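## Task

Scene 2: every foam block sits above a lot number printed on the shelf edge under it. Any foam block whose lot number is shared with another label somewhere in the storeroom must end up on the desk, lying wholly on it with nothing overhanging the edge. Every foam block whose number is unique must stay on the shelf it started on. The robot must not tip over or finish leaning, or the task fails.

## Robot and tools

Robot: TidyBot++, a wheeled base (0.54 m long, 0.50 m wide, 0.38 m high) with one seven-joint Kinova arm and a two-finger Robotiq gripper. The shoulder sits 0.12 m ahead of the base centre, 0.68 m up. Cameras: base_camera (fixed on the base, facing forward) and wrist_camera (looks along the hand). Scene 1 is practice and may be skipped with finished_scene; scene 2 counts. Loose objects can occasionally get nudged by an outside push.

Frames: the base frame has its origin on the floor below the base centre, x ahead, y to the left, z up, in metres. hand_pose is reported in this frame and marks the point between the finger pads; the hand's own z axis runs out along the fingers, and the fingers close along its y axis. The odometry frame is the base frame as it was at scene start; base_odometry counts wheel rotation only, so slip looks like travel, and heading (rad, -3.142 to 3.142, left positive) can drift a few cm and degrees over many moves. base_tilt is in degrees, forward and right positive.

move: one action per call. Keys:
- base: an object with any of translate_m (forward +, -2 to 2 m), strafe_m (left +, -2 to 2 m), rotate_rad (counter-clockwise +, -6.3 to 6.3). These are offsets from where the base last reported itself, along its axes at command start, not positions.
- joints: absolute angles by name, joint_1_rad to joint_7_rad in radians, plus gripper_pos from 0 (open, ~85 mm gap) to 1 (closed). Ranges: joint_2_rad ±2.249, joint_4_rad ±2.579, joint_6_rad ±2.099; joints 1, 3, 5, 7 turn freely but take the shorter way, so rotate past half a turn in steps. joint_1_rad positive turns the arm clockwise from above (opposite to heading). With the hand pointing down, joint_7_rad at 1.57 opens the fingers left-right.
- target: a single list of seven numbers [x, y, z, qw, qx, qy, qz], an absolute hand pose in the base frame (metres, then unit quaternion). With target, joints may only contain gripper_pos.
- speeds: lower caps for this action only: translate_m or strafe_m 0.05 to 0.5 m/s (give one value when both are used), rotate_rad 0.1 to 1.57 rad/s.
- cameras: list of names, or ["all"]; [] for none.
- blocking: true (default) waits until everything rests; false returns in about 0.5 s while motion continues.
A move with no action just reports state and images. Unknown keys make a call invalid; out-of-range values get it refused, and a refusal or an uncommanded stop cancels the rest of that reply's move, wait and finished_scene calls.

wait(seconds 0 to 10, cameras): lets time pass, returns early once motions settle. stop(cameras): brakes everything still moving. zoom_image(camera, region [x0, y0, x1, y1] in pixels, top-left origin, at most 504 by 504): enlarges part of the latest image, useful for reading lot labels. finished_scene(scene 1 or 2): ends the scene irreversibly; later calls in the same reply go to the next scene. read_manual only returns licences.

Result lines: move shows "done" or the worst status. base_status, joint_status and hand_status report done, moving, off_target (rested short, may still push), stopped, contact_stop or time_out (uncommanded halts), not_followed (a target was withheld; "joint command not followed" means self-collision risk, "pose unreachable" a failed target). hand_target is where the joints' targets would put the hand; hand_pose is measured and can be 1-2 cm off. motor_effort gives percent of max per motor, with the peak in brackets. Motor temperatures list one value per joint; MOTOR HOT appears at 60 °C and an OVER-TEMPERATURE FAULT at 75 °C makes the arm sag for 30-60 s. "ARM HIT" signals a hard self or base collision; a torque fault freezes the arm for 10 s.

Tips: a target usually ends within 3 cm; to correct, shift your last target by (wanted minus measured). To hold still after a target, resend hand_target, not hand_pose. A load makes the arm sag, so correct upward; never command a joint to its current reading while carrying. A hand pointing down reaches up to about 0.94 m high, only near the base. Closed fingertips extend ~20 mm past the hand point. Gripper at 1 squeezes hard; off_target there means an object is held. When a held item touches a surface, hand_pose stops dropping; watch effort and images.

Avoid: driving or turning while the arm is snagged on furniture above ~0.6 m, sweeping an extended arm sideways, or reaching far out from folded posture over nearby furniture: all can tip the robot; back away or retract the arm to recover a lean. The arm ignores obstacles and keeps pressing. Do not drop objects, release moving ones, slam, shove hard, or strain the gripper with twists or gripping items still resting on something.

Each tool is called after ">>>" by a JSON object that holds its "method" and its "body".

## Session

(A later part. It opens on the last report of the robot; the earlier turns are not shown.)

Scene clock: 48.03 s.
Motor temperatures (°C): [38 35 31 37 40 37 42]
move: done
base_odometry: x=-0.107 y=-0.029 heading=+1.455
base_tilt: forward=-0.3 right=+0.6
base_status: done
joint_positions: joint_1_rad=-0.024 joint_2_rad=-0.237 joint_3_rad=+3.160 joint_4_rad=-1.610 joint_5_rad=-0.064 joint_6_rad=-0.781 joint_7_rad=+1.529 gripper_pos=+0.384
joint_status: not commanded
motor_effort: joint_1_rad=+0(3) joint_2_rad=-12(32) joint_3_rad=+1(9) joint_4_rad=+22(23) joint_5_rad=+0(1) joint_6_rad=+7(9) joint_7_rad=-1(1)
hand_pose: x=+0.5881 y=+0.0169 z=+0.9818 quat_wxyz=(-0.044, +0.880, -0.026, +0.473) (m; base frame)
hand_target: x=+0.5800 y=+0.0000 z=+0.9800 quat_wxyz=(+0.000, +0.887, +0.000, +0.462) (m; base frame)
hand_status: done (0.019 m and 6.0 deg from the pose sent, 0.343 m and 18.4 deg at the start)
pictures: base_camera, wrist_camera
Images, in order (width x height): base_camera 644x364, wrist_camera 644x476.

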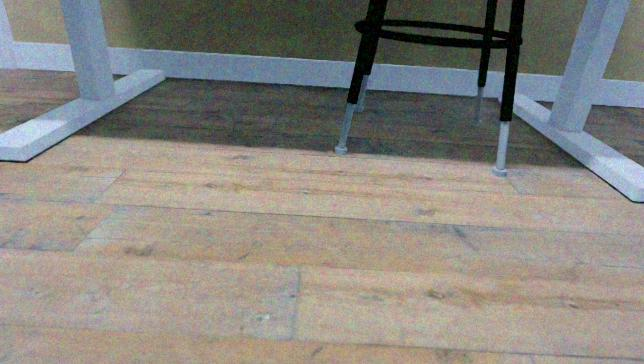

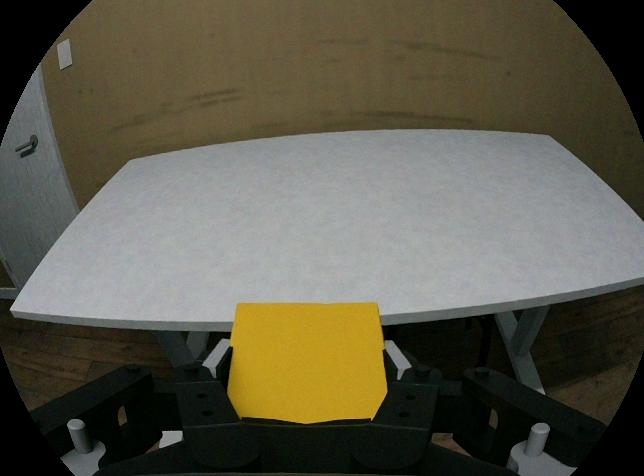

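>>> {"method": "move", "body": {"base": {"translate_m": 0.35}, "target": [0.72, 0.0, 0.87, 0.03, 0.887, 0, 0.462]}}

>>> {"method": "zoom_image", "body": {"camera": "wrist_camera", "region": [150, 250, 460, 476]}}

Scene clock: 50.87 s.
Motor temperatures (°C): [38 35 31 37 40 37 42]
move: done
base_odometry: x=-0.067 y=+0.319 heading=+1.454
base_tilt: forward=-0.3 right=+0.6
base_status: done
joint_positions: joint_1_rad=-0.066 joint_2_rad=+0.087 joint_3_rad=+3.171 joint_4_rad=-1.628 joint_5_rad=+0.123 joint_6_rad=-0.505 joint_7_rad=+1.441 gripper_pos=+0.384
joint_status: not commanded
motor_effort: joint_1_rad=+0(1) joint_2_rad=-24(30) joint_3_rad=+0(1) joint_4_rad=+22(22) joint_5_rad=+1(1) joint_6_rad=+7(8) joint_7_rad=+0(1)
hand_pose: x=+0.7155 y=+0.0055 z=+0.8687 quat_wxyz=(+0.015, +0.895, -0.006, +0.447) (m; base frame)
hand_target: x=+0.7200 y=+0.0000 z=+0.8700 quat_wxyz=(+0.030, +0.887, +0.000, +0.462) (m; base frame)
hand_status: done (0.007 m and 2.7 deg from the pose sent, 0.174 m and 9.1 deg at the start)
pictures: base_camera, wrist_camera
Images, in order (width x height): base_camera 644x364, wrist_camera 644x476.

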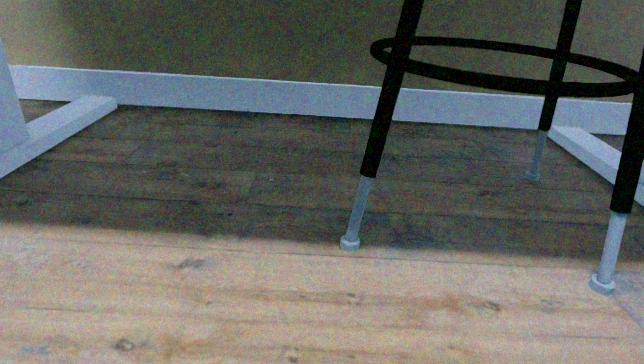

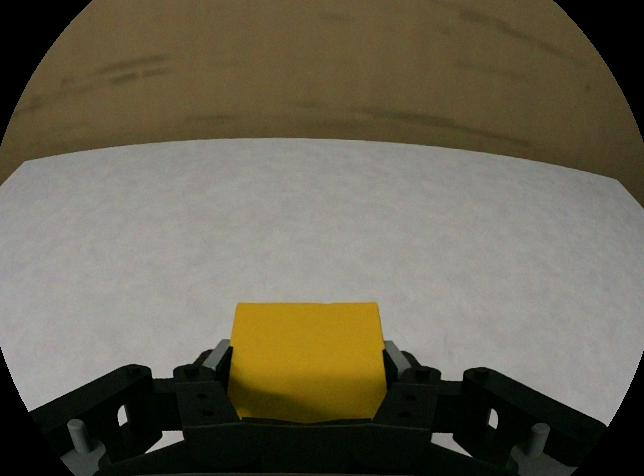

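Scaled by 1.626.

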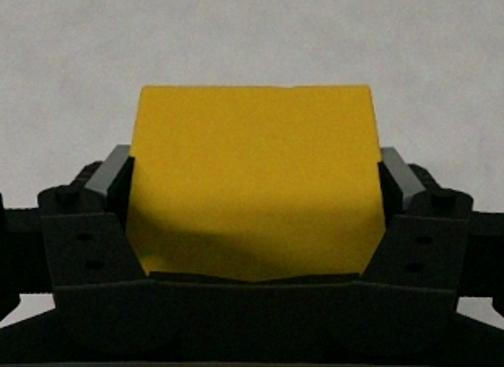

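>>> {"method": "move", "body": {"target": [0.72, 0.0, 0.83, 0.03, 0.887, 0, 0.462]}}

>>> {"method": "move", "body": {"target": [0.72, 0.0, 0.81, 0.03, 0.887, 0, 0.462]}}

Scene clock: 52.33 s.
Motor temperatures (°C): [38 35 31 37 40 37 42]
move: done
base_odometry: x=-0.067 y=+0.319 heading=+1.454
base_tilt: forward=-0.3 right=+0.6
base_status: not commanded
joint_positions: joint_1_rad=-0.108 joint_2_rad=+0.091 joint_3_rad=+3.219 joint_4_rad=-1.736 joint_5_rad=+0.170 joint_6_rad=-0.381 joint_7_rad=+1.387 gripper_pos=+0.384
joint_status: not commanded
motor_effort: joint_1_rad=-1(1) joint_2_rad=-23(25) joint_3_rad=+0(1) joint_4_rad=+21(22) joint_5_rad=+1(1) joint_6_rad=+6(8) joint_7_rad=+0(1)
hand_pose: x=+0.7131 y=+0.0012 z=+0.8382 quat_wxyz=(+0.018, +0.891, -0.011, +0.453) (m; base frame)
hand_target: x=+0.7200 y=+0.0000 z=+0.8300 quat_wxyz=(+0.030, +0.887, +0.000, +0.462) (m; base frame)
hand_status: done (0.011 m and 2.1 deg from the pose sent, 0.039 m and 2.7 deg at the start)
pictures: base_camera, wrist_camera
Images, in order (width x height): base_camera 644x364, wrist_camera 644x476.

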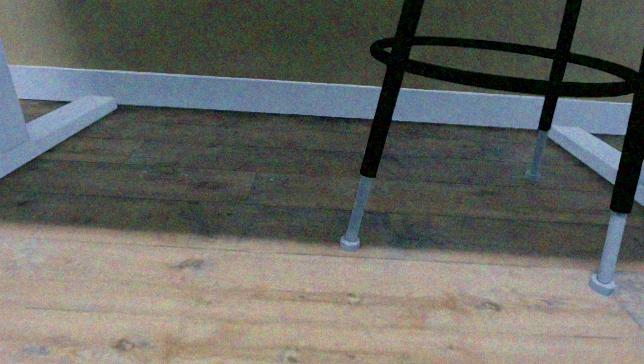

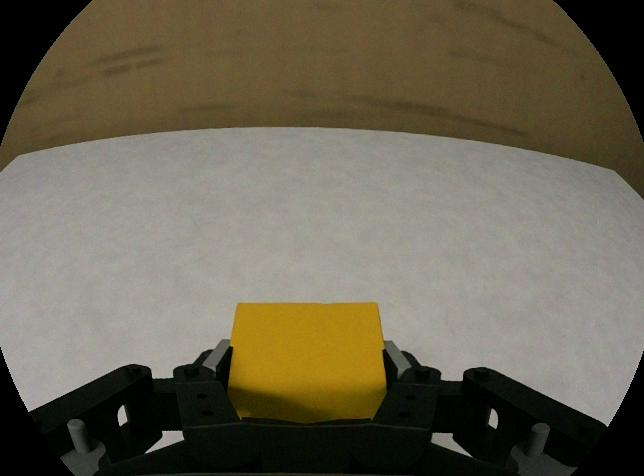

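Scene clock: 53.37 s.
Motor temperatures (°C): [38 35 31 37 40 37 42]
move: done
base_odometry: x=-0.067 y=+0.319 heading=+1.454
base_tilt: forward=-0.3 right=+0.6
base_status: not commanded
joint_positions: joint_1_rad=-0.156 joint_2_rad=+0.100 joint_3_rad=+3.274 joint_4_rad=-1.785 joint_5_rad=+0.191 joint_6_rad=-0.312 joint_7_rad=+1.359 gripper_pos=+0.384
joint_status: not commanded
motor_effort: joint_1_rad=+0(1) joint_2_rad=-24(25) joint_3_rad=+0(1) joint_4_rad=+21(22) joint_5_rad=+1(2) joint_6_rad=+7(8) joint_7_rad=+0(1)
hand_pose: x=+0.7143 y=-0.0006 z=+0.8226 quat_wxyz=(+0.020, +0.889, -0.013, +0.458) (m; base frame)
hand_target: x=+0.7200 y=+0.0000 z=+0.8100 quat_wxyz=(+0.030, +0.887, +0.000, +0.462) (m; base frame)
hand_status: done (0.014 m and 2.0 deg from the pose sent, 0.029 m and 2.1 deg at the start)
pictures: base_camera, wrist_camera
Images, in order (width x height): base_camera 644x364, wrist_camera 644x476.

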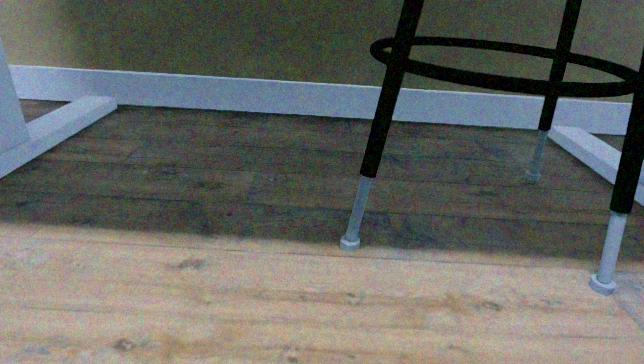

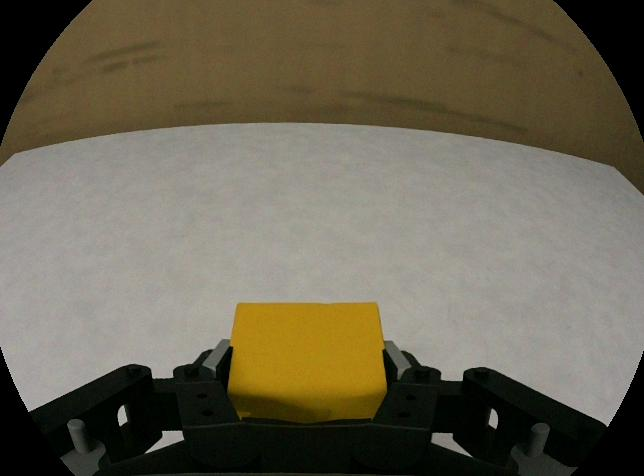

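>>> {"method": "move", "body": {"target": [0.72, 0.0, 0.79, 0.03, 0.887, 0, 0.462], "cameras": []}}

>>> {"method": "move", "body": {"target": [0.72, 0.0, 0.775, 0.03, 0.887, 0, 0.462], "cameras": ["wrist_camera"]}}

>>> {"method": "move", "body": {"target": [0.72, 0.0, 0.76, 0.03, 0.887, 0, 0.462], "cameras": ["wrist_camera"]}}

Scene clock: 54.70 s.
Motor temperatures (°C): [38 35 31 37 40 37 42]
move: done
base_odometry: x=-0.067 y=+0.319 heading=+1.454
base_tilt: forward=-0.3 right=+0.6
base_status: not commanded
joint_positions: joint_1_rad=-0.224 joint_2_rad=+0.118 joint_3_rad=+3.355 joint_4_rad=-1.832 joint_5_rad=+0.191 joint_6_rad=-0.247 joint_7_rad=+1.352 gripper_pos=+0.384
joint_status: not commanded
motor_effort: joint_1_rad=-1(1) joint_2_rad=-24(25) joint_3_rad=+1(1) joint_4_rad=+20(22) joint_5_rad=+1(1) joint_6_rad=+7(8) joint_7_rad=-1(1)
hand_pose: x=+0.7154 y=-0.0027 z=+0.8034 quat_wxyz=(+0.022, +0.888, -0.014, +0.458) (m; base frame)
hand_target: x=+0.7200 y=+0.0000 z=+0.7900 quat_wxyz=(+0.030, +0.887, +0.000, +0.462) (m; base frame)
hand_status: done (0.014 m and 1.9 deg from the pose sent, 0.033 m and 2.0 deg at the start)
pictures: none
No camera images: "cameras" was empty.

Scene clock: 55.57 s.
Motor temperatures (°C): [38 35 31 37 40 37 42]
move: done
base_odometry: x=-0.067 y=+0.319 heading=+1.454
base_tilt: forward=-0.3 right=+0.6
base_status: not commanded
joint_positions: joint_1_rad=-0.290 joint_2_rad=+0.134 joint_3_rad=+3.434 joint_4_rad=-1.867 joint_5_rad=+0.191 joint_6_rad=-0.196 joint_7_rad=+1.352 gripper_pos=+0.384
joint_status: not commanded
motor_effort: joint_1_rad=-1(1) joint_2_rad=-24(24) joint_3_rad=+1(1) joint_4_rad=+20(21) joint_5_rad=+1(1) joint_6_rad=+7(8) joint_7_rad=+0(0)
hand_pose: x=+0.7165 y=-0.0056 z=+0.7895 quat_wxyz=(+0.027, +0.888, -0.013, +0.460) (m; base frame)
hand_target: x=+0.7200 y=+0.0000 z=+0.7750 quat_wxyz=(+0.030, +0.887, +0.000, +0.462) (m; base frame)
hand_status: done (0.016 m and 1.6 deg from the pose sent, 0.029 m and 1.9 deg at the start)
pictures: wrist_camera
Images, in order (width x height): wrist_camera 644x476.

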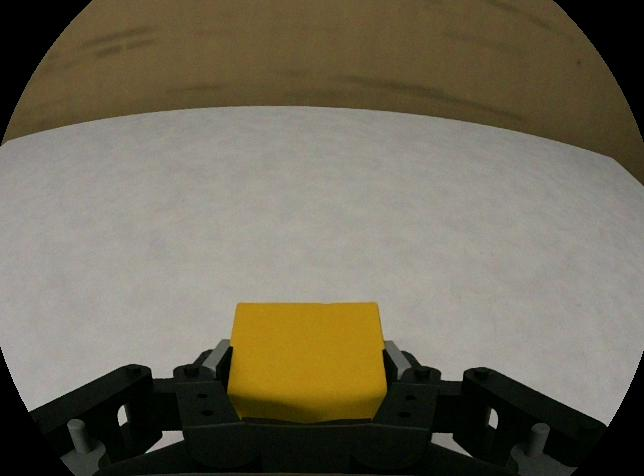

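Scene clock: 56.40 s.
Motor temperatures (°C): [38 35 31 37 40 37 42]
move: done
base_odometry: x=-0.067 y=+0.319 heading=+1.454
base_tilt: forward=-0.3 right=+0.6
base_status: not commanded
joint_positions: joint_1_rad=-0.340 joint_2_rad=+0.155 joint_3_rad=+3.497 joint_4_rad=-1.901 joint_5_rad=+0.173 joint_6_rad=-0.142 joint_7_rad=+1.387 gripper_pos=+0.384
joint_status: not commanded
motor_effort: joint_1_rad=-1(1) joint_2_rad=-23(25) joint_3_rad=+1(1) joint_4_rad=+20(21) joint_5_rad=+1(1) joint_6_rad=+7(8) joint_7_rad=+0(1)
hand_pose: x=+0.7176 y=-0.0076 z=+0.7740 quat_wxyz=(+0.035, +0.887, -0.004, +0.460) (m; base frame)
hand_target: x=+0.7200 y=+0.0000 z=+0.7600 quat_wxyz=(+0.030, +0.887, +0.000, +0.462) (m; base frame)
hand_status: done (0.016 m and 0.7 deg from the pose sent, 0.030 m and 1.6 deg at the start)
pictures: wrist_camera
Images, in order (width x height): wrist_camera 644x476.

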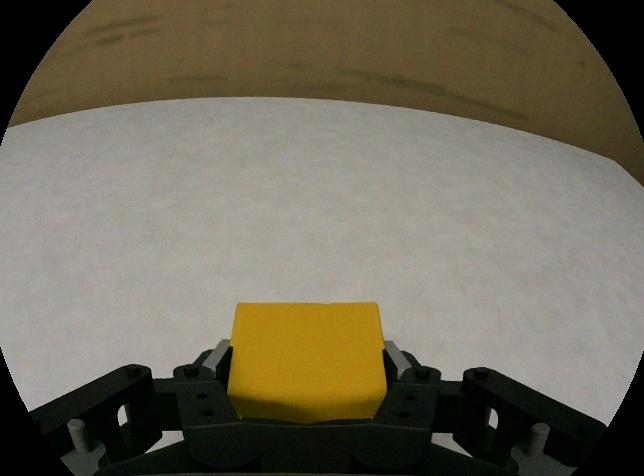

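>>> {"method": "move", "body": {"target": [0.72, 0.0, 0.745, 0.03, 0.887, 0, 0.462], "cameras": []}}

>>> {"method": "move", "body": {"target": [0.72, 0.0, 0.735, 0.03, 0.887, 0, 0.462], "cameras": ["wrist_camera"]}}

>>> {"method": "move", "body": {"target": [0.72, 0.0, 0.725, 0.03, 0.887, 0, 0.462], "cameras": ["wrist_camera"]}}

Scene clock: 57.27 s.
Motor temperatures (°C): [38 35 31 37 40 37 42]
move: done
base_odometry: x=-0.067 y=+0.319 heading=+1.454
base_tilt: forward=-0.3 right=+0.6
base_status: not commanded
joint_positions: joint_1_rad=-0.349 joint_2_rad=+0.169 joint_3_rad=+3.514 joint_4_rad=-1.928 joint_5_rad=+0.094 joint_6_rad=-0.084 joint_7_rad=+1.469 gripper_pos=+0.384
joint_status: not commanded
motor_effort: joint_1_rad=+0(1) joint_2_rad=-22(24) joint_3_rad=+1(2) joint_4_rad=+19(20) joint_5_rad=+1(1) joint_6_rad=+7(8) joint_7_rad=+0(0)
hand_pose: x=+0.7199 y=-0.0063 z=+0.7664 quat_wxyz=(+0.033, +0.884, +0.001, +0.467) (m; base frame)
hand_target: x=+0.7200 y=+0.0000 z=+0.7450 quat_wxyz=(+0.030, +0.887, +0.000, +0.462) (m; base frame)
hand_status: done (0.022 m and 0.8 deg from the pose sent, 0.030 m and 0.7 deg at the start)
pictures: none
No camera images: "cameras" was empty.

Scene clock: 57.87 s.
Motor temperatures (°C): [38 35 31 37 40 37 42]
move: off_target
base_odometry: x=-0.067 y=+0.319 heading=+1.454
base_tilt: forward=-0.3 right=+0.6
base_status: not commanded
joint_positions: joint_1_rad=-0.347 joint_2_rad=+0.170 joint_3_rad=+3.514 joint_4_rad=-1.943 joint_5_rad=+0.049 joint_6_rad=-0.050 joint_7_rad=+1.517 gripper_pos=+0.384
joint_status: not commanded
motor_effort: joint_1_rad=-1(3) joint_2_rad=-18(22) joint_3_rad=+1(2) joint_4_rad=+18(20) joint_5_rad=+1(1) joint_6_rad=+8(8) joint_7_rad=+0(1)
hand_pose: x=+0.7209 y=-0.0057 z=+0.7661 quat_wxyz=(+0.032, +0.880, +0.003, +0.474) (m; base frame)
hand_target: x=+0.7200 y=+0.0000 z=+0.7350 quat_wxyz=(+0.030, +0.887, +0.000, +0.462) (m; base frame)
hand_status: off_target (0.032 m and 1.7 deg from the pose sent, 0.032 m and 0.8 deg at the start)
pictures: wrist_camera
Images, in order (width x height): wrist_camera 644x476.

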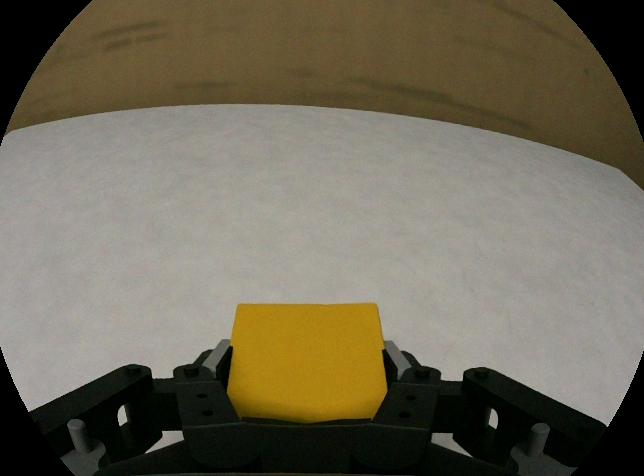

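Scene clock: 58.47 s.
Motor temperatures (°C): [38 35 31 37 40 37 42]
move: off_target
base_odometry: x=-0.067 y=+0.319 heading=+1.454
base_tilt: forward=-0.3 right=+0.6
base_status: not commanded
joint_positions: joint_1_rad=-0.336 joint_2_rad=+0.170 joint_3_rad=+3.504 joint_4_rad=-1.959 joint_5_rad=+0.011 joint_6_rad=-0.018 joint_7_rad=+1.554 gripper_pos=+0.384
joint_status: not commanded
motor_effort: joint_1_rad=-2(2) joint_2_rad=-14(18) joint_3_rad=+0(0) joint_4_rad=+18(18) joint_5_rad=+1(1) joint_6_rad=+8(8) joint_7_rad=+0(1)
hand_pose: x=+0.7211 y=-0.0058 z=+0.7657 quat_wxyz=(+0.030, +0.876, +0.003, +0.481) (m; base frame)
hand_target: x=+0.7200 y=+0.0000 z=+0.7250 quat_wxyz=(+0.030, +0.887, +0.000, +0.462) (m; base frame)
hand_status: off_target (0.041 m and 2.6 deg from the pose sent, 0.042 m and 1.7 deg at the start)
pictures: wrist_camera
Images, in order (width x height): wrist_camera 644x476.

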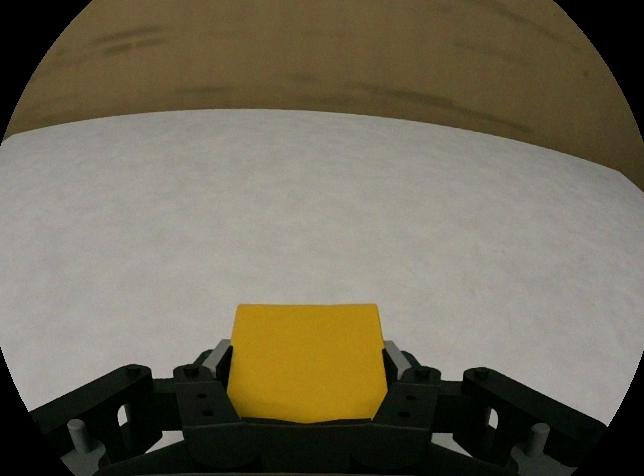

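>>> {"method": "move", "body": {"target": [0.72, 0.0, 0.745, 0.03, 0.887, 0, 0.462], "cameras": []}}

>>> {"method": "move", "body": {"joints": {"gripper_pos": 0}, "cameras": []}}

>>> {"method": "move", "body": {"target": [0.56, 0.0, 0.87, 0.03, 0.887, 0, 0.462], "cameras": ["wrist_camera"]}}

Scene clock: 59.37 s.
Motor temperatures (°C): [38 35 31 37 40 37 42]
move: done
base_odometry: x=-0.067 y=+0.319 heading=+1.454
base_tilt: forward=-0.3 right=+0.6
base_status: not commanded
joint_positions: joint_1_rad=-0.355 joint_2_rad=+0.171 joint_3_rad=+3.524 joint_4_rad=-1.953 joint_5_rad=+0.031 joint_6_rad=-0.029 joint_7_rad=+1.514 gripper_pos=+0.384
joint_status: not commanded
motor_effort: joint_1_rad=-1(2) joint_2_rad=-20(21) joint_3_rad=+1(1) joint_4_rad=+19(19) joint_5_rad=+0(1) joint_6_rad=+8(8) joint_7_rad=+0(1)
hand_pose: x=+0.7216 y=-0.0065 z=+0.7666 quat_wxyz=(+0.028, +0.877, -0.006, +0.480) (m; base frame)
hand_target: x=+0.7200 y=+0.0000 z=+0.7450 quat_wxyz=(+0.030, +0.887, +0.000, +0.462) (m; base frame)
hand_status: done (0.023 m and 2.5 deg from the pose sent, 0.022 m and 2.6 deg at the start)
pictures: none
No camera images: "cameras" was empty.

Scene clock: 60.13 s.
Motor temperatures (°C): [38 35 31 37 40 37 42]
move: done
base_odometry: x=-0.067 y=+0.319 heading=+1.454
base_tilt: forward=-0.3 right=+0.6
base_status: not commanded
joint_positions: joint_1_rad=-0.355 joint_2_rad=+0.179 joint_3_rad=+3.524 joint_4_rad=-1.952 joint_5_rad=+0.031 joint_6_rad=-0.029 joint_7_rad=+1.514 gripper_pos=+0.000
joint_status: all done
motor_effort: joint_1_rad=+0(2) joint_2_rad=-24(25) joint_3_rad=+1(2) joint_4_rad=+19(20) joint_5_rad=+1(1) joint_6_rad=+7(8) joint_7_rad=+0(0)
hand_pose: x=+0.7222 y=-0.0063 z=+0.7624 quat_wxyz=(+0.029, +0.879, -0.006, +0.477) (m; base frame)
hand_target: x=+0.7200 y=+0.0000 z=+0.7450 quat_wxyz=(+0.030, +0.887, +0.000, +0.462) (m; base frame)
hand_status: not commanded
pictures: none
No camera images: "cameras" was empty.

Scene clock: 62.13 s.
Motor temperatures (°C): [38 35 31 37 40 37 42]
move: done
base_odometry: x=-0.067 y=+0.319 heading=+1.454
base_tilt: forward=-0.3 right=+0.6
base_status: not commanded
joint_positions: joint_1_rad=+0.063 joint_2_rad=-0.297 joint_3_rad=+3.051 joint_4_rad=-1.953 joint_5_rad=+0.036 joint_6_rad=-0.452 joint_7_rad=+1.512 gripper_pos=+0.000
joint_status: not commanded
motor_effort: joint_1_rad=-1(1) joint_2_rad=-10(25) joint_3_rad=+1(2) joint_4_rad=+22(23) joint_5_rad=+1(1) joint_6_rad=+8(8) joint_7_rad=-1(1)
hand_pose: x=+0.5756 y=+0.0131 z=+0.8975 quat_wxyz=(+0.006, +0.869, +0.002, +0.494) (m; base frame)
hand_target: x=+0.5600 y=+0.0000 z=+0.8700 quat_wxyz=(+0.030, +0.887, +0.000, +0.462) (m; base frame)
hand_status: done (0.034 m and 5.0 deg from the pose sent, 0.195 m and 2.1 deg at the start)
pictures: wrist_camera
Images, in order (width x height): wrist_camera 644x476.

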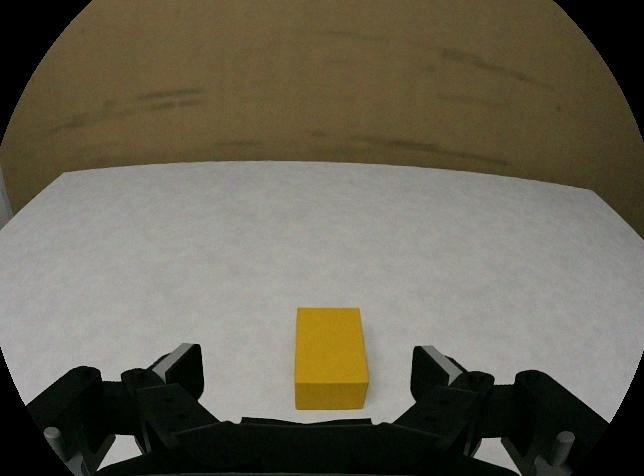

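>>> {"method": "move", "body": {"base": {"translate_m": -0.4}, "cameras": []}}

>>> {"method": "move", "body": {"base": {"strafe_m": 1.3, "translate_m": 0.2, "rotate_rad": 1.573}, "target": [0.55, 0.0, 1.2, 0, 0.737, 0, 0.676]}}

Scene clock: 64.70 s.
Motor temperatures (°C): [38 35 31 37 40 37 42]
move: done
base_odometry: x=-0.113 y=-0.079 heading=+1.453
base_tilt: forward=-0.4 right=+0.6
base_status: done
joint_positions: joint_1_rad=+0.066 joint_2_rad=-0.309 joint_3_rad=+3.048 joint_4_rad=-1.955 joint_5_rad=+0.037 joint_6_rad=-0.458 joint_7_rad=+1.512 gripper_pos=+0.000
joint_status: not commanded
motor_effort: joint_1_rad=+0(1) joint_2_rad=-10(13) joint_3_rad=+1(3) joint_4_rad=+22(23) joint_5_rad=+1(1) joint_6_rad=+7(9) joint_7_rad=+0(1)
hand_pose: x=+0.5717 y=+0.0129 z=+0.9001 quat_wxyz=(+0.007, +0.868, +0.002, +0.496) (m; base frame)
hand_target: x=+0.5600 y=+0.0000 z=+0.8700 quat_wxyz=(+0.030, +0.887, +0.000, +0.462) (m; base frame)
hand_status: not commanded
pictures: none
No camera images: "cameras" was empty.

Scene clock: 69.03 s.
Motor temperatures (°C): [38 35 31 37 40 37 42]
move: done
base_odometry: x=-1.381 y=+0.272 heading=+3.027
base_tilt: forward=-0.3 right=+0.6
base_status: done
joint_positions: joint_1_rad=+0.008 joint_2_rad=-0.372 joint_3_rad=+3.135 joint_4_rad=-1.447 joint_5_rad=+0.038 joint_6_rad=-0.549 joint_7_rad=+1.530 gripper_pos=+0.000
joint_status: not commanded
motor_effort: joint_1_rad=+0(3) joint_2_rad=-7(12) joint_3_rad=+0(3) joint_4_rad=+21(24) joint_5_rad=+1(1) joint_6_rad=+9(9) joint_7_rad=+0(1)
hand_pose: x=+0.5534 y=-0.0040 z=+1.2068 quat_wxyz=(+0.005, +0.726, -0.010, +0.688) (m; base frame)
hand_target: x=+0.5500 y=+0.0000 z=+1.2000 quat_wxyz=(+0.000, +0.737, +0.000, +0.676) (m; base frame)
hand_status: done (0.009 m and 2.3 deg from the pose sent, 0.301 m and 25.6 deg at the start)
pictures: base_camera, wrist_camera
Images, in order (width x height): base_camera 644x364, wrist_camera 644x476.

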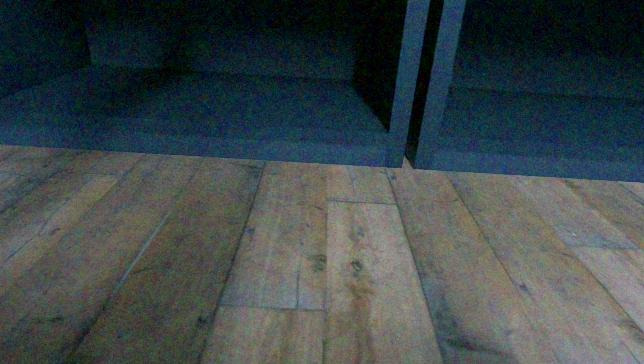

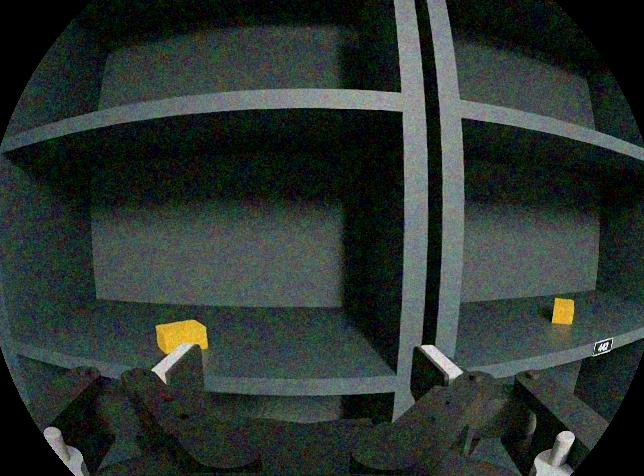

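>>> {"method": "move", "body": {"base": {"strafe_m": 0.3}, "target": [0.52, 0.0, 1.22, 0, 0.857, 0, 0.515]}}

>>> {"method": "zoom_image", "body": {"camera": "wrist_camera", "region": [250, 200, 410, 320]}}

Scene clock: 71.60 s.
Motor temperatures (°C): [38 35 31 37 40 37 42]
move: done
base_odometry: x=-1.415 y=-0.026 heading=+3.027
base_tilt: forward=-0.3 right=+0.6
base_status: done
joint_positions: joint_1_rad=-0.006 joint_2_rad=-0.123 joint_3_rad=+3.149 joint_4_rad=-0.682 joint_5_rad=+0.038 joint_6_rad=-1.445 joint_7_rad=+1.530 gripper_pos=+0.000
joint_status: not commanded
motor_effort: joint_1_rad=+0(1) joint_2_rad=-10(10) joint_3_rad=+0(3) joint_4_rad=+14(22) joint_5_rad=+1(2) joint_6_rad=+8(9) joint_7_rad=+0(1)
hand_pose: x=+0.5165 y=-0.0114 z=+1.2354 quat_wxyz=(+0.006, +0.842, -0.026, +0.539) (m; base frame)
hand_target: x=+0.5200 y=+0.0000 z=+1.2200 quat_wxyz=(+0.000, +0.857, +0.000, +0.515) (m; base frame)
hand_status: done (0.019 m and 4.5 deg from the pose sent, 0.036 m and 25.0 deg at the start)
pictures: base_camera, wrist_camera
Images, in order (width x height): base_camera 644x364, wrist_camera 644x476.

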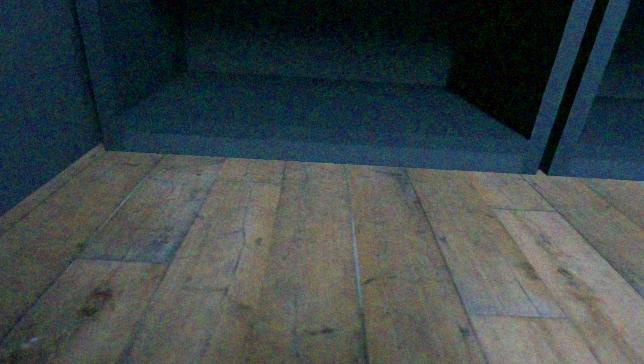

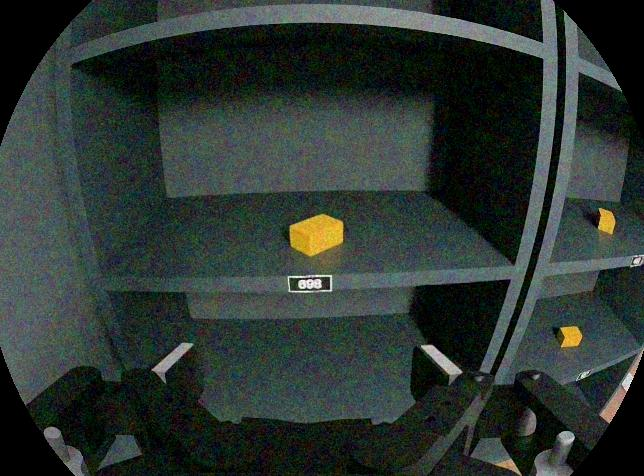

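Scaled by 3.150.

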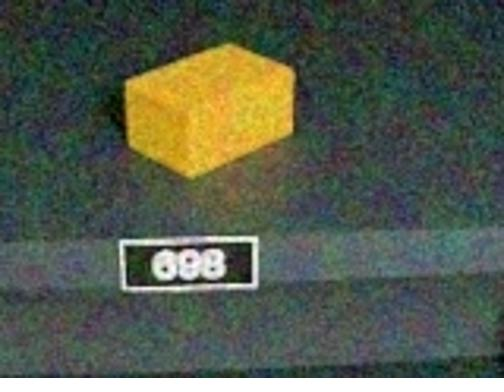

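>>> {"method": "move", "body": {"base": {"translate_m": 0.4, "strafe_m": 0.08}, "cameras": ["base_camera"]}}

>>> {"method": "move", "body": {"target": [0.62, -0.01, 1.11, 0.169, 0.825, -0.325, 0.43], "cameras": ["wrist_camera"]}}

Scene clock: 74.43 s.
Motor temperatures (°C): [38 35 31 37 40 37 42]
move: done
base_odometry: x=-1.822 y=-0.060 heading=+3.027
base_tilt: forward=-0.3 right=+0.6
base_status: done
joint_positions: joint_1_rad=-0.006 joint_2_rad=-0.100 joint_3_rad=+3.150 joint_4_rad=-0.679 joint_5_rad=+0.038 joint_6_rad=-1.448 joint_7_rad=+1.530 gripper_pos=+0.000
joint_status: not commanded
motor_effort: joint_1_rad=+0(1) joint_2_rad=-11(14) joint_3_rad=+0(1) joint_4_rad=+14(16) joint_5_rad=+1(1) joint_6_rad=+7(9) joint_7_rad=+0(1)
hand_pose: x=+0.5283 y=-0.0115 z=+1.2266 quat_wxyz=(+0.006, +0.848, -0.026, +0.529) (m; base frame)
hand_target: x=+0.5200 y=+0.0000 z=+1.2200 quat_wxyz=(+0.000, +0.857, +0.000, +0.515) (m; base frame)
hand_status: not commanded
pictures: base_camera
Images, in order (width x height): base_camera 644x364.

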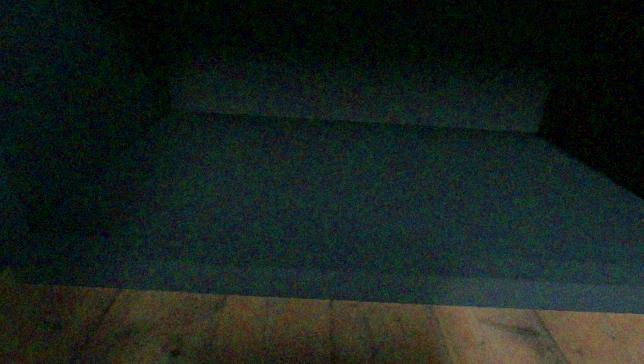

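Scene clock: 76.63 s.
Motor temperatures (°C): [38 35 31 37 40 37 42]
move: done
base_odometry: x=-1.822 y=-0.060 heading=+3.027
base_tilt: forward=-0.3 right=+0.6
base_status: not commanded
joint_positions: joint_1_rad=-0.611 joint_2_rad=+0.253 joint_3_rad=+3.419 joint_4_rad=-0.629 joint_5_rad=+0.688 joint_6_rad=-1.637 joint_7_rad=+0.831 gripper_pos=+0.000
joint_status: not commanded
motor_effort: joint_1_rad=+0(1) joint_2_rad=-23(26) joint_3_rad=+2(2) joint_4_rad=+16(17) joint_5_rad=+6(6) joint_6_rad=+5(8) joint_7_rad=+0(1)
hand_pose: x=+0.6309 y=+0.0049 z=+1.1068 quat_wxyz=(+0.142, +0.843, -0.288, +0.431) (m; base frame)
hand_target: x=+0.6200 y=-0.0100 z=+1.1100 quat_wxyz=(+0.169, +0.825, -0.325, +0.430) (m; base frame)
hand_status: done (0.019 m and 5.6 deg from the pose sent, 0.148 m and 40.9 deg at the start)
pictures: wrist_camera
Images, in order (width x height): wrist_camera 644x476.

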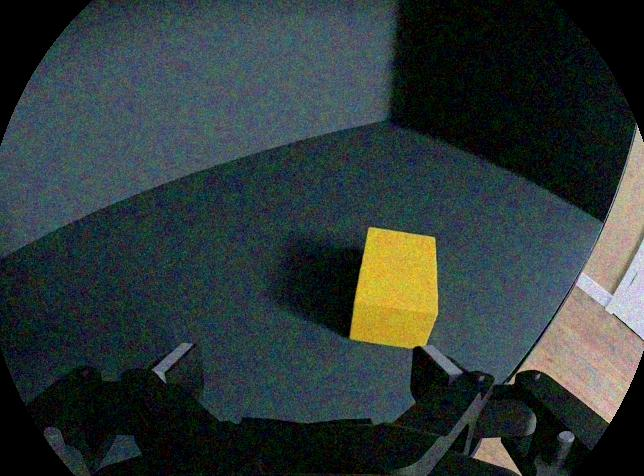

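>>> {"method": "move", "body": {"target": [0.634, -0.095, 1.085, 0.195, 0.804, -0.375, 0.419], "cameras": ["wrist_camera"]}}

Scene clock: 78.30 s.
Motor temperatures (°C): [38 35 31 37 40 37 42]
move: done
base_odometry: x=-1.822 y=-0.060 heading=+3.027
base_tilt: forward=-0.3 right=+0.6
base_status: not commanded
joint_positions: joint_1_rad=-0.455 joint_2_rad=+0.251 joint_3_rad=+3.423 joint_4_rad=-0.720 joint_5_rad=+0.690 joint_6_rad=-1.616 joint_7_rad=+0.790 gripper_pos=+0.000
joint_status: not commanded
motor_effort: joint_1_rad=-1(2) joint_2_rad=-24(25) joint_3_rad=+2(3) joint_4_rad=+16(17) joint_5_rad=+6(6) joint_6_rad=+5(6) joint_7_rad=+0(1)
hand_pose: x=+0.6292 y=-0.0779 z=+1.0770 quat_wxyz=(+0.188, +0.823, -0.358, +0.398) (m; base frame)
hand_target: x=+0.6340 y=-0.0950 z=+1.0850 quat_wxyz=(+0.195, +0.804, -0.375, +0.419) (m; base frame)
hand_status: done (0.019 m and 3.9 deg from the pose sent, 0.102 m and 12.6 deg at the start)
pictures: wrist_camera
Images, in order (width x height): wrist_camera 644x476.

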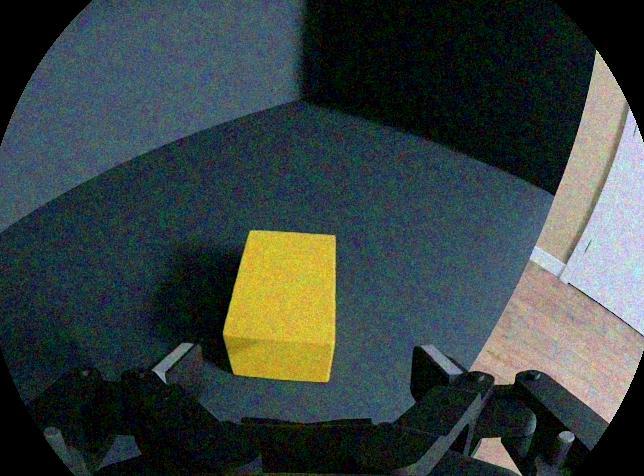

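>>> {"method": "move", "body": {"target": [0.715, -0.16, 1.008, 0.195, 0.804, -0.375, 0.419], "cameras": ["wrist_camera"]}}

Scene clock: 80.20 s.
Motor temperatures (°C): [38 35 31 37 40 37 42]
move: off_target
base_odometry: x=-1.822 y=-0.060 heading=+3.027
base_tilt: forward=-0.3 right=+0.6
base_status: not commanded
joint_positions: joint_1_rad=-0.316 joint_2_rad=+0.296 joint_3_rad=+3.512 joint_4_rad=-0.853 joint_5_rad=+0.646 joint_6_rad=-1.301 joint_7_rad=+0.777 gripper_pos=+0.000
joint_status: not commanded
motor_effort: joint_1_rad=+0(3) joint_2_rad=-23(27) joint_3_rad=+3(3) joint_4_rad=+15(19) joint_5_rad=+5(6) joint_6_rad=+3(6) joint_7_rad=+0(1)
hand_pose: x=+0.6937 y=-0.1631 z=+1.0552 quat_wxyz=(+0.216, +0.792, -0.361, +0.441) (m; base frame)
hand_target: x=+0.7150 y=-0.1600 z=+1.0080 quat_wxyz=(+0.195, +0.804, -0.375, +0.419) (m; base frame)
hand_status: off_target (0.052 m and 4.0 deg from the pose sent, 0.137 m and 3.9 deg at the start)
pictures: wrist_camera
Images, in order (width x height): wrist_camera 644x476.

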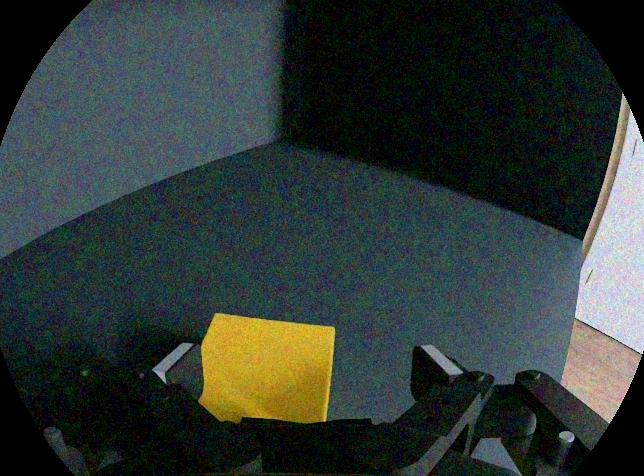

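>>> {"method": "move", "body": {"target": [0.64, -0.09, 1.10, 0.195, 0.804, -0.375, 0.419], "cameras": ["wrist_camera"]}}

Scene clock: 81.77 s.
Motor temperatures (°C): [38 35 31 37 40 37 42]
move: done
base_odometry: x=-1.822 y=-0.060 heading=+3.027
base_tilt: forward=-0.3 right=+0.6
base_status: not commanded
joint_positions: joint_1_rad=-0.445 joint_2_rad=+0.298 joint_3_rad=+3.512 joint_4_rad=-0.622 joint_5_rad=+0.646 joint_6_rad=-1.567 joint_7_rad=+0.779 gripper_pos=+0.000
joint_status: not commanded
motor_effort: joint_1_rad=+0(2) joint_2_rad=-24(30) joint_3_rad=+2(3) joint_4_rad=+16(20) joint_5_rad=+6(6) joint_6_rad=+5(6) joint_7_rad=+0(0)
hand_pose: x=+0.6513 y=-0.0941 z=+1.1032 quat_wxyz=(+0.178, +0.794, -0.384, +0.436) (m; base frame)
hand_target: x=+0.6400 y=-0.0900 z=+1.1000 quat_wxyz=(+0.195, +0.804, -0.375, +0.419) (m; base frame)
hand_status: done (0.012 m and 3.1 deg from the pose sent, 0.101 m and 4.0 deg at the start)
pictures: wrist_camera
Images, in order (width x height): wrist_camera 644x476.

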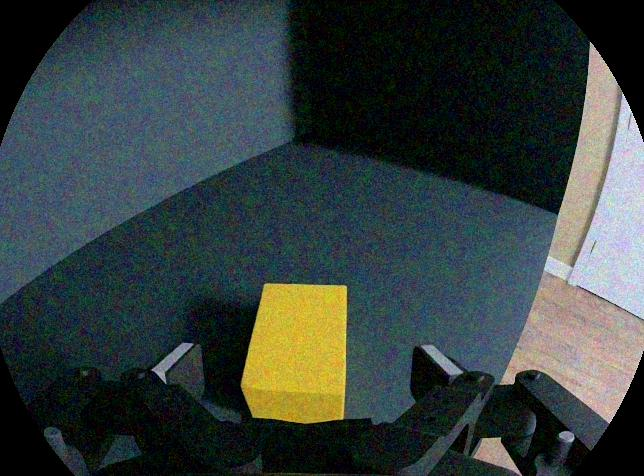

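>>> {"method": "move", "body": {"target": [0.668, -0.116, 1.052, 0.195, 0.804, -0.375, 0.419], "cameras": ["wrist_camera"]}}

Scene clock: 83.33 s.
Motor temperatures (°C): [38 35 31 37 40 37 42]
move: done
base_odometry: x=-1.822 y=-0.060 heading=+3.027
base_tilt: forward=-0.3 right=+0.6
base_status: not commanded
joint_positions: joint_1_rad=-0.404 joint_2_rad=+0.279 joint_3_rad=+3.475 joint_4_rad=-0.806 joint_5_rad=+0.646 joint_6_rad=-1.492 joint_7_rad=+0.757 gripper_pos=+0.000
joint_status: not commanded
motor_effort: joint_1_rad=-1(1) joint_2_rad=-26(27) joint_3_rad=+2(2) joint_4_rad=+17(19) joint_5_rad=+6(6) joint_6_rad=+5(6) joint_7_rad=+0(1)
hand_pose: x=+0.6596 y=-0.1087 z=+1.0474 quat_wxyz=(+0.198, +0.815, -0.370, +0.399) (m; base frame)
hand_target: x=+0.6680 y=-0.1160 z=+1.0520 quat_wxyz=(+0.195, +0.804, -0.375, +0.419) (m; base frame)
hand_status: done (0.012 m and 2.7 deg from the pose sent, 0.058 m and 3.1 deg at the start)
pictures: wrist_camera
Images, in order (width x height): wrist_camera 644x476.

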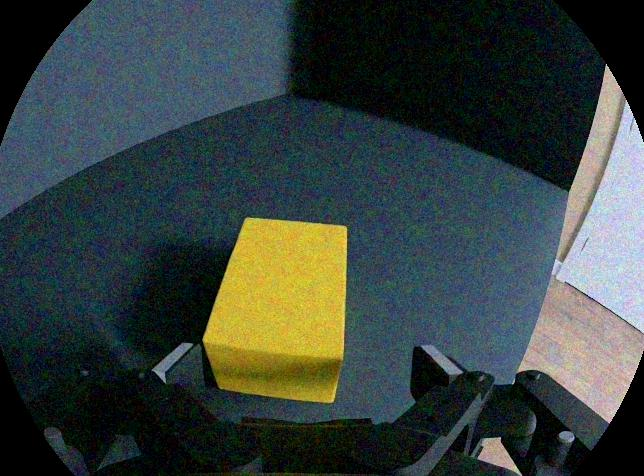

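>>> {"method": "move", "body": {"target": [0.684, -0.103, 1.052, 0.195, 0.804, -0.375, 0.419], "cameras": ["wrist_camera"]}}

>>> {"method": "move", "body": {"target": [0.703, -0.13, 1.028, 0.195, 0.804, -0.375, 0.419], "cameras": ["wrist_camera"]}}

Scene clock: 84.53 s.
Motor temperatures (°C): [38 35 31 37 40 37 42]
move: done
base_odometry: x=-1.822 y=-0.060 heading=+3.027
base_tilt: forward=-0.3 right=+0.6
base_status: not commanded
joint_positions: joint_1_rad=-0.405 joint_2_rad=+0.304 joint_3_rad=+3.502 joint_4_rad=-0.764 joint_5_rad=+0.646 joint_6_rad=-1.492 joint_7_rad=+0.757 gripper_pos=+0.000
joint_status: not commanded
motor_effort: joint_1_rad=+0(1) joint_2_rad=-25(27) joint_3_rad=+2(3) joint_4_rad=+18(18) joint_5_rad=+6(7) joint_6_rad=+5(6) joint_7_rad=+0(1)
hand_pose: x=+0.6667 y=-0.1135 z=+1.0554 quat_wxyz=(+0.204, +0.806, -0.377, +0.408) (m; base frame)
hand_target: x=+0.6840 y=-0.1030 z=+1.0520 quat_wxyz=(+0.195, +0.804, -0.375, +0.419) (m; base frame)
hand_status: done (0.020 m and 1.7 deg from the pose sent, 0.025 m and 2.7 deg at the start)
pictures: wrist_camera
Images, in order (width x height): wrist_camera 644x476.

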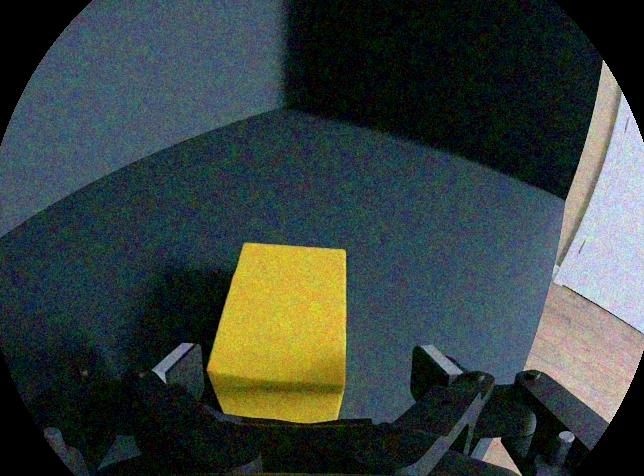

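Scene clock: 85.40 s.
Motor temperatures (°C): [38 35 31 37 40 37 42]
move: done
base_odometry: x=-1.822 y=-0.060 heading=+3.027
base_tilt: forward=-0.3 right=+0.6
base_status: not commanded
joint_positions: joint_1_rad=-0.367 joint_2_rad=+0.310 joint_3_rad=+3.506 joint_4_rad=-0.809 joint_5_rad=+0.646 joint_6_rad=-1.406 joint_7_rad=+0.757 gripper_pos=+0.000
joint_status: not commanded
motor_effort: joint_1_rad=-1(2) joint_2_rad=-27(28) joint_3_rad=+3(3) joint_4_rad=+18(19) joint_5_rad=+6(6) joint_6_rad=+4(5) joint_7_rad=+0(0)
hand_pose: x=+0.6833 y=-0.1333 z=+1.0486 quat_wxyz=(+0.211, +0.801, -0.371, +0.419) (m; base frame)
hand_target: x=+0.7030 y=-0.1300 z=+1.0280 quat_wxyz=(+0.195, +0.804, -0.375, +0.419) (m; base frame)
hand_status: done (0.029 m and 1.9 deg from the pose sent, 0.048 m and 1.7 deg at the start)
pictures: wrist_camera
Images, in order (width x height): wrist_camera 644x476.

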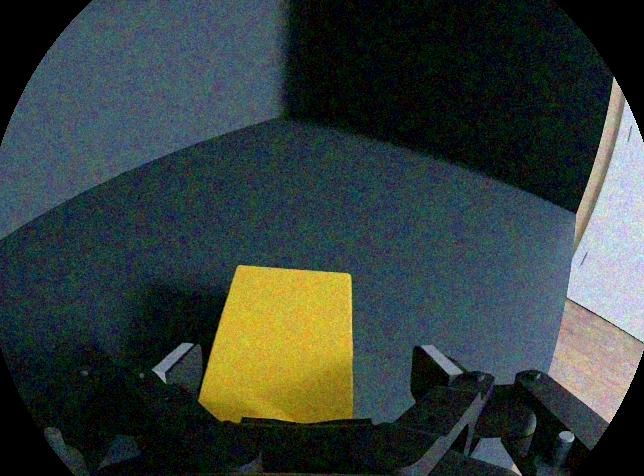

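>>> {"method": "move", "body": {"target": [0.715, -0.117, 1.043, 0.195, 0.804, -0.375, 0.419], "cameras": ["wrist_camera"]}}

>>> {"method": "move", "body": {"target": [0.747, -0.158, 1.040, 0.195, 0.804, -0.375, 0.419], "cameras": ["wrist_camera"]}}

Scene clock: 86.83 s.
Motor temperatures (°C): [38 35 31 37 40 37 42]
move: done
base_odometry: x=-1.822 y=-0.060 heading=+3.027
base_tilt: forward=-0.3 right=+0.6
base_status: not commanded
joint_positions: joint_1_rad=-0.367 joint_2_rad=+0.375 joint_3_rad=+3.546 joint_4_rad=-0.693 joint_5_rad=+0.618 joint_6_rad=-1.406 joint_7_rad=+0.758 gripper_pos=+0.000
joint_status: not commanded
motor_effort: joint_1_rad=+0(1) joint_2_rad=-29(30) joint_3_rad=+3(3) joint_4_rad=+18(18) joint_5_rad=+6(6) joint_6_rad=+6(6) joint_7_rad=+0(1)
hand_pose: x=+0.7070 y=-0.1285 z=+1.0663 quat_wxyz=(+0.206, +0.786, -0.378, +0.443) (m; base frame)
hand_target: x=+0.7150 y=-0.1170 z=+1.0430 quat_wxyz=(+0.195, +0.804, -0.375, +0.419) (m; base frame)
hand_status: done (0.027 m and 3.7 deg from the pose sent, 0.036 m and 1.9 deg at the start)
pictures: wrist_camera
Images, in order (width x height): wrist_camera 644x476.

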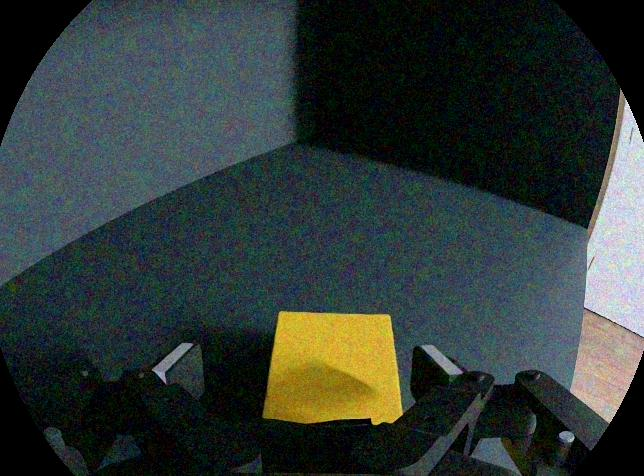

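Scene clock: 88.13 s.
Motor temperatures (°C): [38 35 31 37 40 37 42]
move: done
base_odometry: x=-1.822 y=-0.060 heading=+3.027
base_tilt: forward=-0.3 right=+0.6
base_status: not commanded
joint_positions: joint_1_rad=-0.239 joint_2_rad=+0.467 joint_3_rad=+3.567 joint_4_rad=-0.555 joint_5_rad=+0.499 joint_6_rad=-1.406 joint_7_rad=+0.838 gripper_pos=+0.000
joint_status: not commanded
motor_effort: joint_1_rad=-1(2) joint_2_rad=-32(34) joint_3_rad=+3(4) joint_4_rad=+17(19) joint_5_rad=+6(6) joint_6_rad=+6(6) joint_7_rad=+0(1)
hand_pose: x=+0.7350 y=-0.1672 z=+1.0595 quat_wxyz=(+0.207, +0.784, -0.389, +0.437) (m; base frame)
hand_target: x=+0.7470 y=-0.1580 z=+1.0400 quat_wxyz=(+0.195, +0.804, -0.375, +0.419) (m; base frame)
hand_status: done (0.025 m and 3.7 deg from the pose sent, 0.056 m and 3.7 deg at the start)
pictures: wrist_camera
Images, in order (width x height): wrist_camera 644x476.

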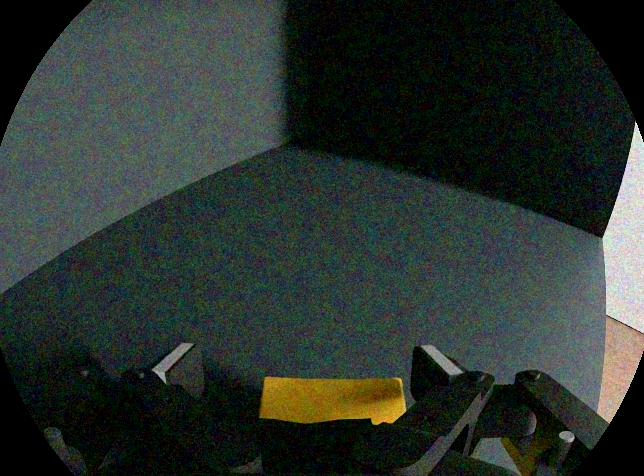

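>>> {"method": "move", "body": {"target": [0.734, -0.158, 1.017, 0.195, 0.804, -0.375, 0.419], "cameras": ["wrist_camera"]}}

Scene clock: 89.80 s.
Motor temperatures (°C): [38 35 30 37 40 37 42]
move: done
base_odometry: x=-1.822 y=-0.060 heading=+3.027
base_tilt: forward=-0.3 right=+0.6
base_status: not commanded
joint_positions: joint_1_rad=-0.262 joint_2_rad=+0.401 joint_3_rad=+3.567 joint_4_rad=-0.733 joint_5_rad=+0.499 joint_6_rad=-1.344 joint_7_rad=+0.828 gripper_pos=+0.000
joint_status: not commanded
motor_effort: joint_1_rad=+0(1) joint_2_rad=-29(33) joint_3_rad=+3(4) joint_4_rad=+17(18) joint_5_rad=+5(6) joint_6_rad=+4(6) joint_7_rad=+0(1)
hand_pose: x=+0.7212 y=-0.1699 z=+1.0276 quat_wxyz=(+0.204, +0.803, -0.380, +0.412) (m; base frame)
hand_target: x=+0.7340 y=-0.1580 z=+1.0170 quat_wxyz=(+0.195, +0.804, -0.375, +0.419) (m; base frame)
hand_status: done (0.020 m and 1.4 deg from the pose sent, 0.044 m and 3.7 deg at the start)
pictures: wrist_camera
Images, in order (width x height): wrist_camera 644x476.

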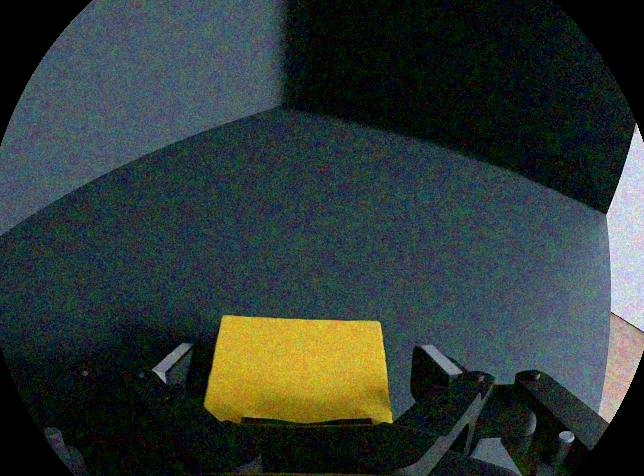

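>>> {"method": "move", "body": {"joints": {"gripper_pos": 0.4}, "cameras": []}}

>>> {"method": "move", "body": {"target": [0.69, -0.11, 1.10, 0.195, 0.804, -0.375, 0.419], "cameras": ["wrist_camera"]}}

Scene clock: 90.67 s.
Motor temperatures (°C): [38 35 30 37 40 37 42]
move: done
base_odometry: x=-1.822 y=-0.060 heading=+3.027
base_tilt: forward=-0.3 right=+0.6
base_status: not commanded
joint_positions: joint_1_rad=-0.269 joint_2_rad=+0.397 joint_3_rad=+3.567 joint_4_rad=-0.733 joint_5_rad=+0.499 joint_6_rad=-1.339 joint_7_rad=+0.828 gripper_pos=+0.380
joint_status: all done
motor_effort: joint_1_rad=+0(1) joint_2_rad=-28(29) joint_3_rad=+3(4) joint_4_rad=+17(17) joint_5_rad=+5(6) joint_6_rad=+4(5) joint_7_rad=+0(0)
hand_pose: x=+0.7223 y=-0.1657 z=+1.0308 quat_wxyz=(+0.200, +0.803, -0.376, +0.416) (m; base frame)
hand_target: x=+0.7340 y=-0.1580 z=+1.0170 quat_wxyz=(+0.195, +0.804, -0.375, +0.419) (m; base frame)
hand_status: not commanded
pictures: none
No camera images: "cameras" was empty.

Scene clock: 92.57 s.
Motor temperatures (°C): [38 36 30 37 40 37 42]
move: done
base_odometry: x=-1.822 y=-0.060 heading=+3.027
base_tilt: forward=-0.3 right=+0.6
base_status: not commanded
joint_positions: joint_1_rad=-0.291 joint_2_rad=+0.451 joint_3_rad=+3.587 joint_4_rad=-0.327 joint_5_rad=+0.499 joint_6_rad=-1.618 joint_7_rad=+0.905 gripper_pos=+0.380
joint_status: not commanded
motor_effort: joint_1_rad=+0(1) joint_2_rad=-29(32) joint_3_rad=+3(4) joint_4_rad=+15(20) joint_5_rad=+5(6) joint_6_rad=+6(7) joint_7_rad=+0(1)
hand_pose: x=+0.6846 y=-0.1305 z=+1.1228 quat_wxyz=(+0.192, +0.778, -0.396, +0.448) (m; base frame)
hand_target: x=+0.6900 y=-0.1100 z=+1.1000 quat_wxyz=(+0.195, +0.804, -0.375, +0.419) (m; base frame)
hand_status: done (0.031 m and 5.0 deg from the pose sent, 0.095 m and 0.7 deg at the start)
pictures: wrist_camera
Images, in order (width x height): wrist_camera 644x476.

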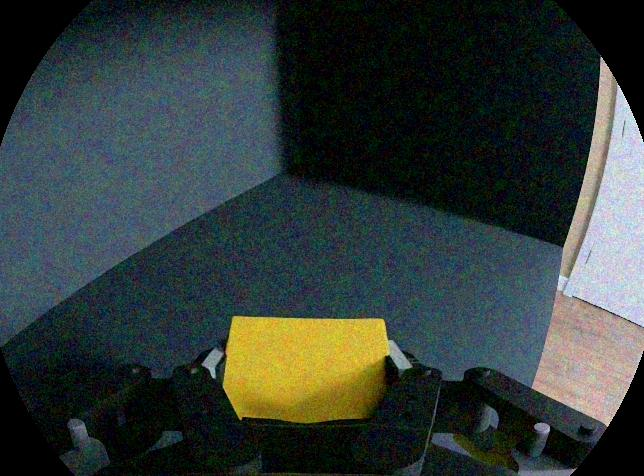

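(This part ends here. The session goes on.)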